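# Index the turntable one hole clockwise and reseat its pin

## Task

Rotate the turntable by exactly one hole position, clockwise when viewed from above. The plunger's pin must be pushed all the way down into the new hole. The fixture must end upright on the deck, and neither gripper may still be touching it (a wrist camera cable resting on it counts as touching).

## Robot and tools

ROBOT. Two arms, left_arm and right_arm, each with six revolute joints and a parallel two-finger gripper. The scene frame has its origin at table-top height, midway between the nominal arm bases. +z is up, +x points out over the table, and left_arm sits on the +y side. The calibrated bases in the scene frame are: left_arm at (+0.025, +0.326, +0.031) m, quat_wxyz (+1.000, 0, 0, +0.003); right_arm at (-0.004, -0.268, +0.031) m, quat_wxyz (+1.000, 0, 0, -0.018). Up is +z in both base frames.

ROW LAYOUT. Every joint command is a row of 14 plain numbers, and the row must have all 14 even if only one arm is meant to move. The first 7 numbers are for left_arm: waist, shoulder, elbow, wrist roll, wrist yaw, wrist pitch, then the gripper opening. The next 7 are the same for right_arm. Joint numbers are absolute target angles in radians, in the same convention as the Joint positions line. They are not offsets.

JOINT RANGES (nominal). waist -2.618 to 3.054; shoulder 0.000 to 3.142; elbow 0.000 to 3.142; wrist roll -2.094 to 2.094; wrist yaw -1.571 to 1.571; wrist pitch -1.571 to 1.571. The true stops may differ by up to 0.059 rad. A target more than 0.059 rad beyond a range end, and farther out than the current angle, makes the call refused. A joint asked past its real stop is clipped there, and the result may then say "joint sent to its limit".

GRIPPER OPENING. The opening is a number from -1 (closed) to +1 (fully open, about 0.094 m between the pads). Between the extremes the fingers go to where grip_measured would read that value. With nothing held, grip_measured can read a couple of millimetres wide. Commanding well below the reading at first contact squeezes at full force, roughly 50-64 N per pad. To release, command clearly above grip_measured. To leave a gripper unchanged, resend its current command, because 0 is itself a command. The fingers point along the gripper's +z axis and close along its y axis. end_effector_position is the point between the pads, about 1 cm behind the tips.

TOOLS.
- execute_actions(actions, cameras): actions is a list of actions. Each action is a table of up to 15 rows of 14 numbers, and each row lasts one control step of 1/30 s. A short table repeats its last row until 15 steps have run. An empty list only returns the current state and images.
- move(target, speed, blend, opening_speed, blocking, cameras): drives all joints together along paths toward absolute joint targets. target is one 14-number row or a list of up to 15 rows, all sharing at most 10 s; longer paths stop short. speed is the top speed in rad/s (0.01 to 12.57, default 0.5) of whichever joint has farthest to travel, given as one value or one per target. blend (rad) rounds the corners at the intermediate targets. opening_speed (at least 0.2 per second on the -1..+1 scale) ramps the gripper command gradually. blocking=false returns after about 0.5 s while the motion continues, and a new move then replaces it smoothly. Moves do not avoid obstacles or the other arm, and grippers travel along curves. Faster moves hit harder, and targets set deeper past a contact press harder. The result adds a "move:" line such as done, off_target (at rest but a joint more than 0.035 rad from its target), moving, held or fault, plus limits=held if some steps were withheld.
- wait(seconds 0-10, cameras): lets time pass while each arm holds its last command. A running move continues during it.
- stop(cameras): brakes a running move. It needs some distance to do so.
- zoom_image(camera, region): a closer view of [x0, y0, x1, y1] pixels (at most 504x504) of the latest image from cam_head_left, cam_head_right, cam_left_wrist or cam_right_wrist. All four images are 896x504.
- read_manual(section): licence texts only.
- finished_scene(scene): ends the current scene, given its number. It cannot be undone.

RESULTS. Each arm's end_effector_position (m) and end_effector_quat_wxyz are given in that arm's own base frame, and so is its wrist camera's pose. Fixed cameras and the table use the scene frame. Reported poses can be off by a few centimetres, more at long reach. The Joint positions and Joint velocities lines list each arm's joints in the row order above, followed by the pad gap (m). "Within noise" means the arm is still. Joint targets shows what the joints are currently being driven toward. To hold a resting joint, resend that value. Joint torques are total drive outputs including gravity, and positive means toward a larger angle. Joints 1-3 wrap at ±28 N m. Action results also list joint angles at some steps. A "joint command not followed" line means the clearance check altered some targets. That check does not keep the two grippers apart.

MOTION LIMITS. Each step, a joint target stays within 0.339 rad (waist, shoulder, elbow) or 2.2 rad (wrist joints) of the measured angle. An arm's targets are also scaled back if they would place its gripper more than 200 mm from where it is. Very small turns may not start, and an unfinished motion must be commanded again.

HEAT. Holding loads, staying stretched out or pushing against something heats the motors. A MOTOR HOT line appears at 75 °C. At 90 °C the arm folds up and stops working, and at 100 °C it goes limp.

AVOID. Do not drop the fixture, release it while it is moving, slam into it or push it very hard. Do not let anything leave the table. Avoid collisions between the arms and never close one gripper on the other's fingers. Close gently on delicate parts, and before finishing take both hands and cables clear of the fixture.

Each tool is called as name(argument=value, ...) on one line, values as JSON.

## Session

move(target=[-0.4, 1.712, 1.748, -1.1, 0, -1.45, 0.0, 0.758, 1.8217, 1.9137, 0, 0, -1.226, 0.3], speed=1.5, cameras=["cam_right_wrist", "cam_head_left"])

zoom_image(camera="cam_right_wrist", region=[230, 80, 650, 480])

Scene clock: 2.83 s.
left_arm: end_effector_position=(+0.3122, -0.1286, +0.2018) grip_measured=+0.001 end_effector_quat_wxyz=(+0.062, -0.339, +0.937, -0.056) | right_arm: end_effector_position=(+0.3114, +0.2919, +0.2327) grip_measured=+0.302 end_effector_quat_wxyz=(+0.207, -0.354, +0.909, +0.079)
Joint names: [waist, shoulder, elbow, wrist roll, wrist yaw, wrist pitch]
Joint positions: left_arm=[-0.395 1.697 1.723 -1.089 -0.002 -1.43 0.047] | right_arm=[0.754 1.803 1.892 0.009 0.008 -1.212 0.061]
Joint velocities: within noise
Joint torques (N m): left_arm=[-0.49 -6.38 7.24 -0.1 0 0.55] | right_arm=[0.27 -7.53 10.14 -0.08 -0.09 0.88]
Heat: left arm: 32 °C; right arm: 29 °C.
Joint targets: left_arm=[-0.400 1.712 1.748 -1.100 0.000 -1.450] | right_arm=[0.758 1.822 1.914 0.000 0.000 -1.226]
move: done
Images, in order (width x height): cam_head_left 896x504, cam_right_wrist 896x504.

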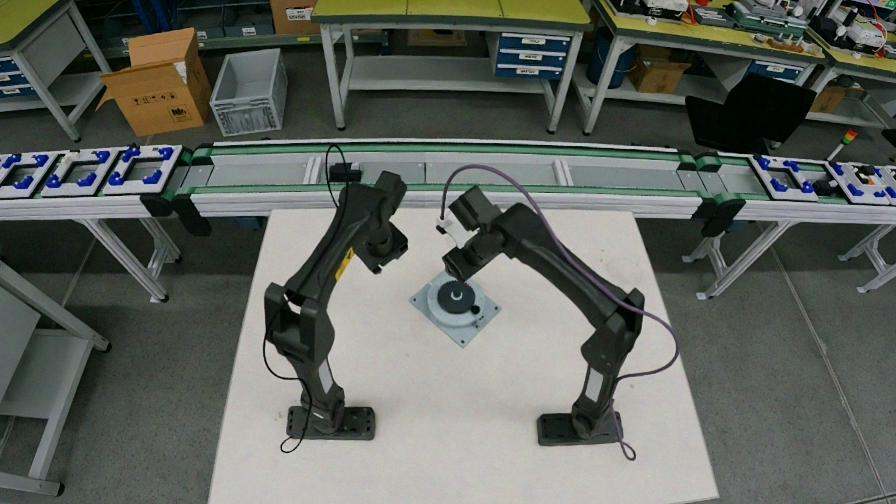

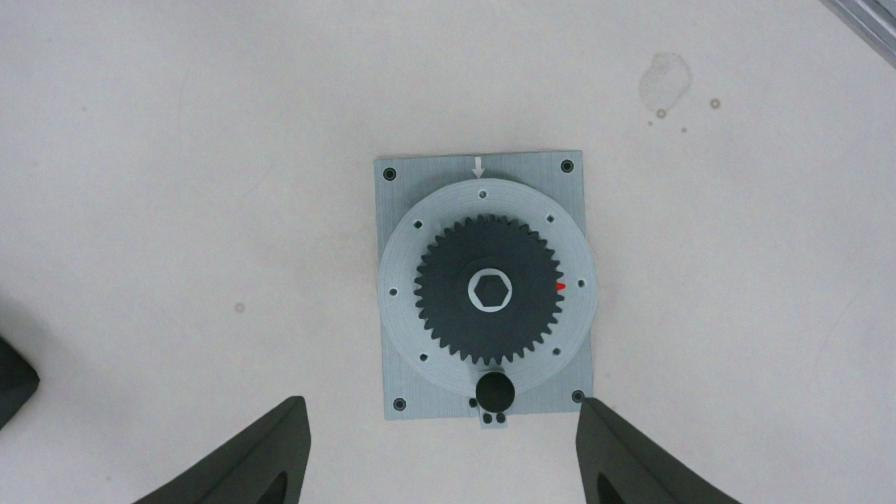

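Scaled by 1.200 from the camera's 896x504 image, which has a finer 1280x720 frame.

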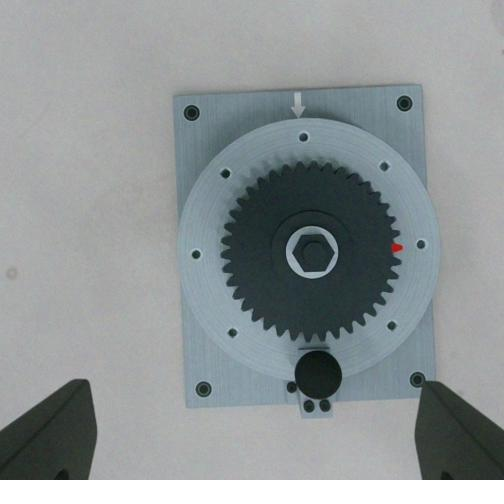

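move(target=[[-0.4, 1.712, 1.748, -1.05, 0, -1.45, 0.0, 0.5, 1.35, 0.45, 0, -0.15, 0.55, 0.3],[-0.7437, 2.294, 2.15, -1.034, 0, -1.40, 0.0, 0.55, 1.775, 0.135, 0, -0.225, 1.30, 0.3],[-0.7437, 2.294, 2.15, -1.034, 0, -1.40, 0.0, 0.594, 1.904, 0.284, 0, -0.184, 1.268, 0.3]], speed=[1.5, 1.5, 0.5], blend=[0.1, 0.03, 0], cameras=["cam_right_wrist", "cam_left_wrist"])

zoom_image(camera="cam_left_wrist", region=[368, 240, 528, 400])

Scene clock: 37.60 s.
left_arm: end_effector_position=(+0.3256, -0.3037, +0.0916) grip_measured=+0.001 end_effector_quat_wxyz=(+0.000, -0.146, +0.989, -0.005) | right_arm: end_effector_position=(+0.2981, +0.2407, +0.0356) grip_measured=+0.302 end_effector_quat_wxyz=(+0.517, -0.286, +0.769, +0.243)
Joint names: [waist, shoulder, elbow, wrist roll, wrist yaw, wrist pitch]
Joint positions: left_arm=[-0.751 2.281 2.125 -1.044 0.006 -1.407 0.047] | right_arm=[0.586 1.886 0.276 0.008 -0.196 1.248 0.061]
Joint velocities: within noise
Joint torques (N m): left_arm=[0.51 -11.88 7.21 0.12 -0.05 0.5] | right_arm=[0.66 -4.83 4.72 -0.07 0.07 1.91]
Heat: left arm: 33 °C; right arm: 30 °C.
Joint targets: left_arm=[-0.744 2.294 2.150 -1.034 0.000 -1.400] | right_arm=[0.594 1.904 0.284 0.000 -0.184 1.268]
move: done
Images, in order (width x height): cam_left_wrist 896x504, cam_right_wrist 896x504.

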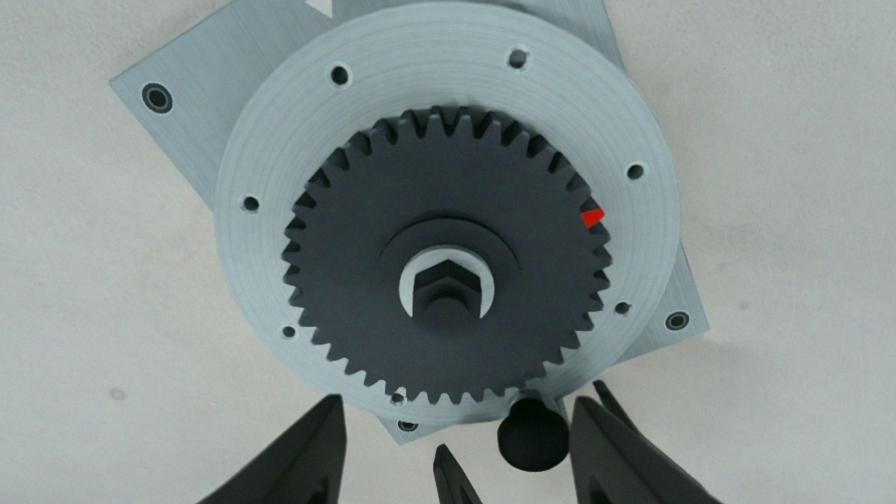

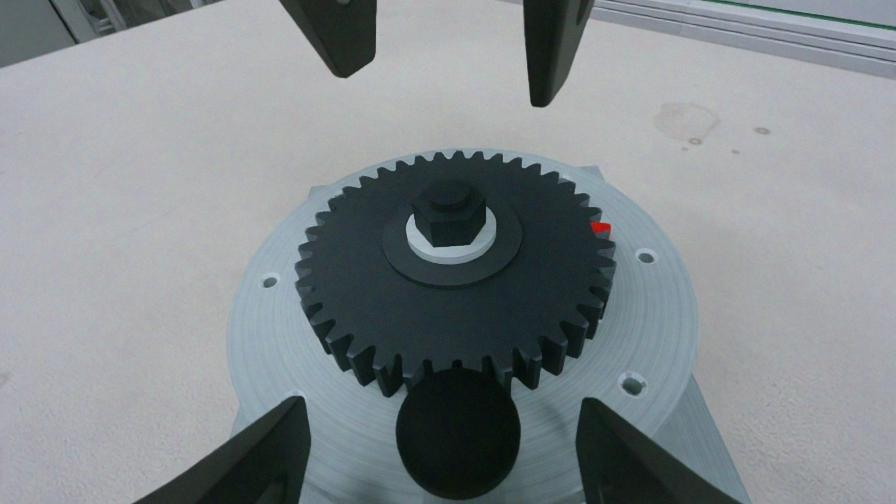

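Scaled by 3.150 from the camera's 896x504 image, which has a finer 1280x720 frame.

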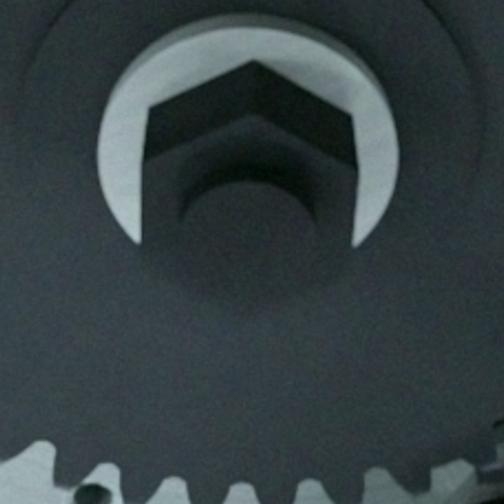

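move(target=[[-0.7356, 2.316, 1.967, -0.993, 0, -1.231, 0.0, 0.594, 1.904, 0.284, 0, -0.184, 1.268, 0.3],[-0.7356, 2.316, 1.967, -0.993, 0, -1.231, -0.75, 0.594, 1.904, 0.284, 0, -0.184, 1.268, -0.64]], speed=0.4, opening_speed=1.0, cameras=["cam_right_wrist", "cam_left_wrist"])

zoom_image(camera="cam_right_wrist", region=[370, 140, 530, 300])

Scene clock: 60.73 s.
left_arm: end_effector_position=(+0.3280, -0.3019, +0.0484) grip_measured=-0.631 end_effector_quat_wxyz=(-0.003, -0.129, +0.992, -0.001) | right_arm: end_effector_position=(+0.2989, +0.2399, +0.0355) grip_measured=-0.489 end_effector_quat_wxyz=(+0.518, -0.285, +0.770, +0.240)
Joint names: [waist, shoulder, elbow, wrist roll, wrist yaw, wrist pitch]
Joint positions: left_arm=[-0.744 2.296 1.98 -1.002 0.006 -1.257 0.017] | right_arm=[0.586 1.886 0.276 0.008 -0.19 1.248 0.024]
Joint velocities: within noise
Joint torques (N m): left_arm=[0.68 -11.43 4.22 0.13 -0.05 0.71] | right_arm=[0.7 -4.85 4.75 -0.05 0.01 1.91]
Heat: left arm: 36 °C; right arm: 32 °C.
Joint targets: left_arm=[-0.735 2.316 1.967 -0.993 0.000 -1.231] | right_arm=[0.594 1.904 0.284 0.000 -0.184 1.268]
move: done
Images, in order (width x height): cam_left_wrist 896x504, cam_right_wrist 896x504.

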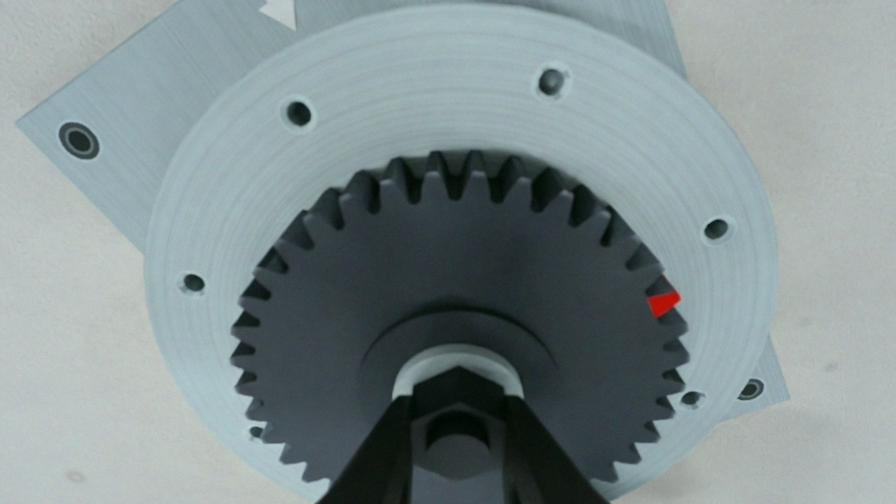

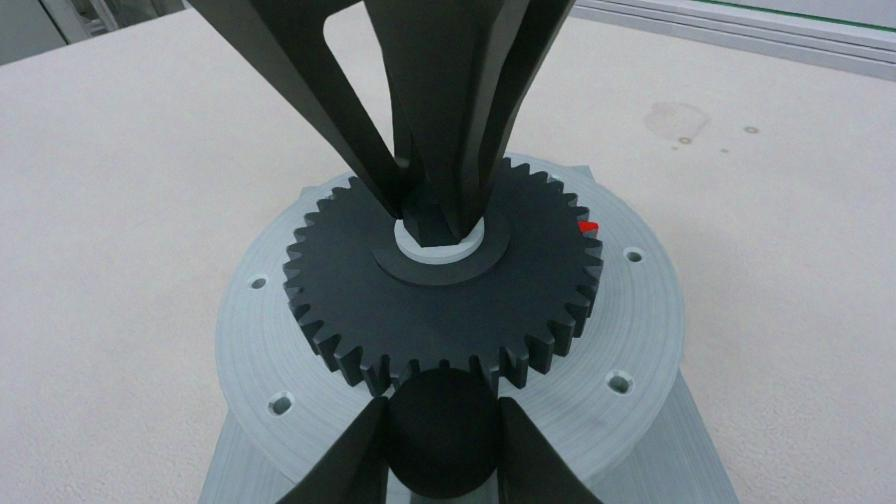

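Scaled by 3.150 from the camera's 896x504 image, which has a finer 1280x720 frame.

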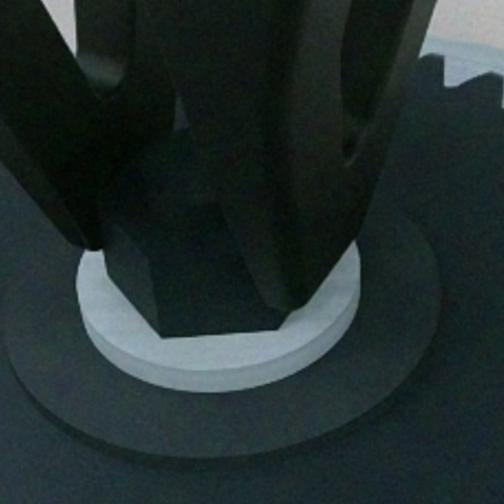

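move(target=[[-0.7356, 2.316, 1.967, -0.993, 0, -1.231, -0.75, 0.594, 1.664, 0.284, 0, -0.184, 1.408, -0.64],[-0.7356, 2.316, 1.967, -0.273, 0, -1.231, -0.75, 0.594, 1.664, 0.284, 0, -0.184, 1.408, -0.64],[-0.7356, 2.316, 1.967, -0.273, 0, -1.231, -0.75, 0.594, 1.904, 0.284, 0, -0.184, 1.268, -0.64],[-0.7356, 2.316, 1.967, -0.048, 0, -1.231, -0.75, 0.594, 1.904, 0.284, 0, -0.184, 1.268, -0.64]], speed=[0.4, 0.8, 0.5, 0.2], cameras=["cam_right_wrist", "cam_left_wrist"])

Scene clock: 78.37 s.
left_arm: end_effector_position=(+0.3280, -0.3022, +0.0484) grip_measured=-0.632 end_effector_quat_wxyz=(-0.003, +0.312, +0.950, -0.003) | right_arm: end_effector_position=(+0.2975, +0.2381, +0.0353) grip_measured=-0.489 end_effector_quat_wxyz=(+0.519, -0.284, +0.770, +0.239)
Joint names: [waist, shoulder, elbow, wrist roll, wrist yaw, wrist pitch]
Joint positions: left_arm=[-0.744 2.296 1.98 -0.11 0.007 -1.256 0.017] | right_arm=[0.586 1.887 0.266 0.008 -0.185 1.261 0.024]
Joint velocities: within noise
Joint torques (N m): left_arm=[0.65 -11.49 4.22 0.69 -0.06 0.7] | right_arm=[0.7 -4.85 5.59 -0.06 -0.04 1.8]
Heat: left arm: 36 °C; right arm: 36 °C.
Joint targets: left_arm=[-0.735 2.316 1.967 -0.048 0.000 -1.231] | right_arm=[0.594 1.904 0.284 0.000 -0.184 1.268]
move: off_target (left_arm); left_arm: the wrist roll is farthest, 0.062 rad from its target
Images, in order (width x height): cam_left_wrist 896x504, cam_right_wrist 896x504.

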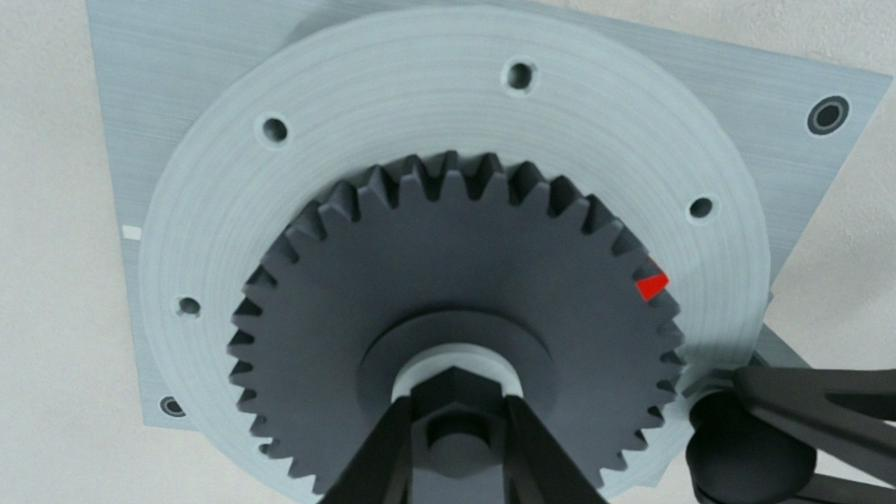

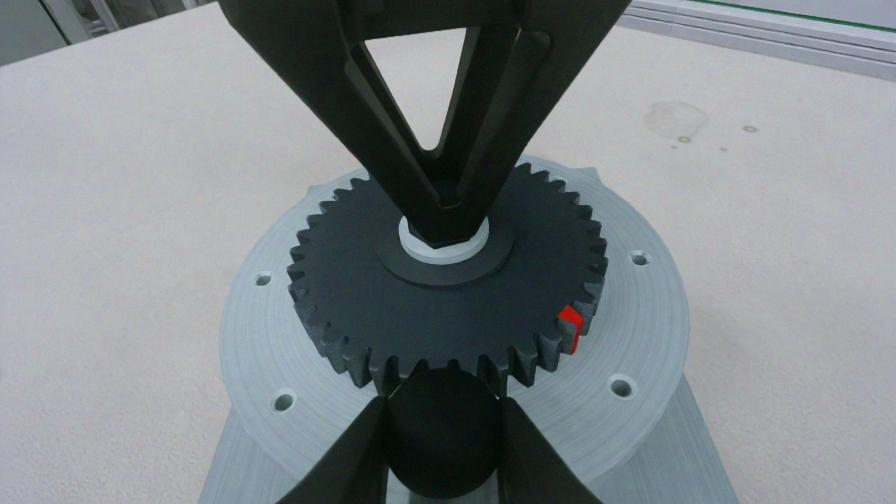

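move(target=[[-0.7356, 2.316, 1.967, -0.08, 0, -1.231, -0.2, 0.594, 1.897, 0.28, 0, -0.184, 1.268, 0.0],[-0.7356, 2.294, 2.17, -0.08, 0, -1.42, -0.2, 0.55, 1.775, 0.135, 0, -0.225, 1.30, 0.0],[-0.62, 2.1, 2.1, -0.08, 0, -1.48, -0.2, 0.52, 1.66, 0.08, 0, -0.24, 1.22, 0.0]], speed=[0.3, 0.6, 0.8], blend=[0, 0.05, 0], opening_speed=1.0, cameras=["cam_right_wrist", "cam_left_wrist"])

zoom_image(camera="cam_right_wrist", region=[330, 200, 600, 470])

Scene clock: 91.03 s.
left_arm: end_effector_position=(+0.3501, -0.2454, +0.1622) grip_measured=-0.202 end_effector_quat_wxyz=(+0.056, +0.260, +0.964, -0.020) | right_arm: end_effector_position=(+0.2652, +0.2033, +0.0489) grip_measured=-0.002 end_effector_quat_wxyz=(+0.520, -0.273, +0.773, +0.241)
Joint names: [waist, shoulder, elbow, wrist roll, wrist yaw, wrist pitch]
Joint positions: left_arm=[-0.614 2.103 2.114 -0.087 -0.001 -1.463 0.038] | right_arm=[0.529 1.679 0.088 0.008 -0.231 1.231 0.047]
Joint velocities: within noise
Joint torques (N m): left_arm=[-0.54 -11.79 4.14 0.1 0.04 0.45] | right_arm=[-0.98 -5.76 3.41 -0.06 -0.15 1.65]
Heat: left arm: 36 °C; right arm: 34 °C.
Joint targets: left_arm=[-0.620 2.100 2.100 -0.080 0.000 -1.480] | right_arm=[0.520 1.660 0.080 0.000 -0.240 1.220]
move: done
Images, in order (width x height): cam_left_wrist 896x504, cam_right_wrist 896x504.

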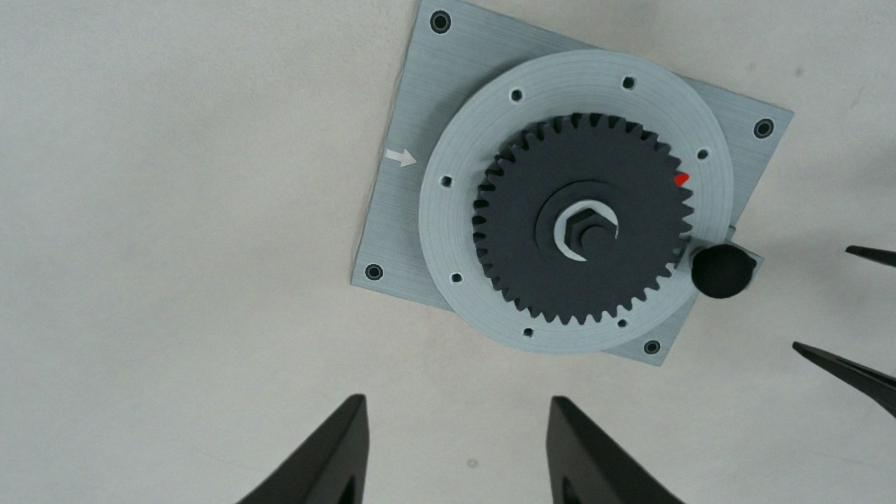

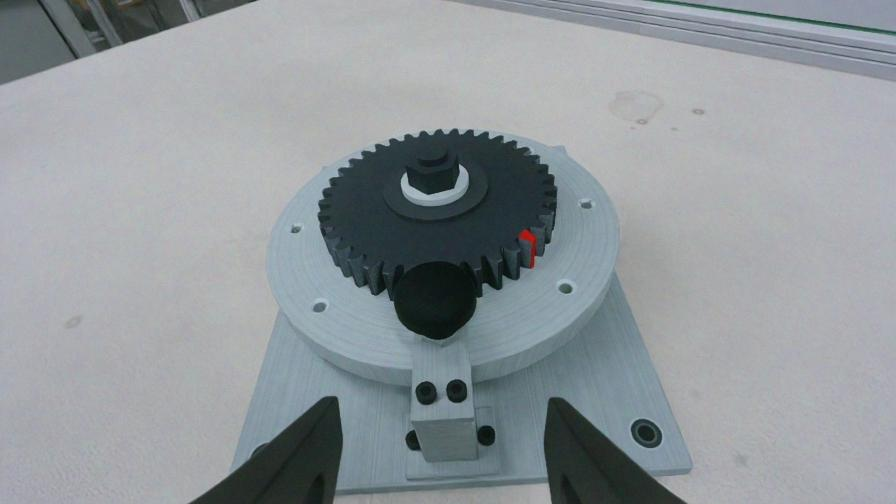

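Scaled by 1.867 from the camera's 896x504 image, which has a finer 1280x720 frame.

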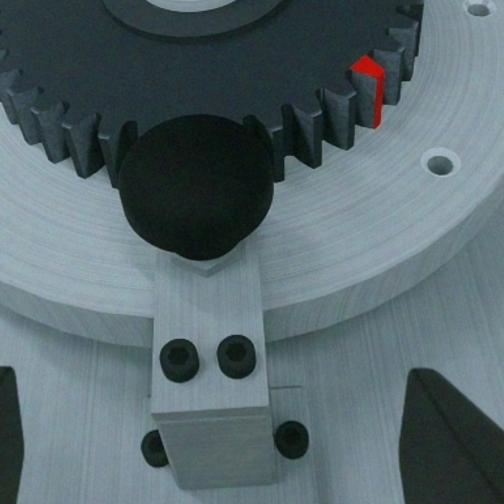

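finished_scene(scene=2)

The scene is finished: the task was done.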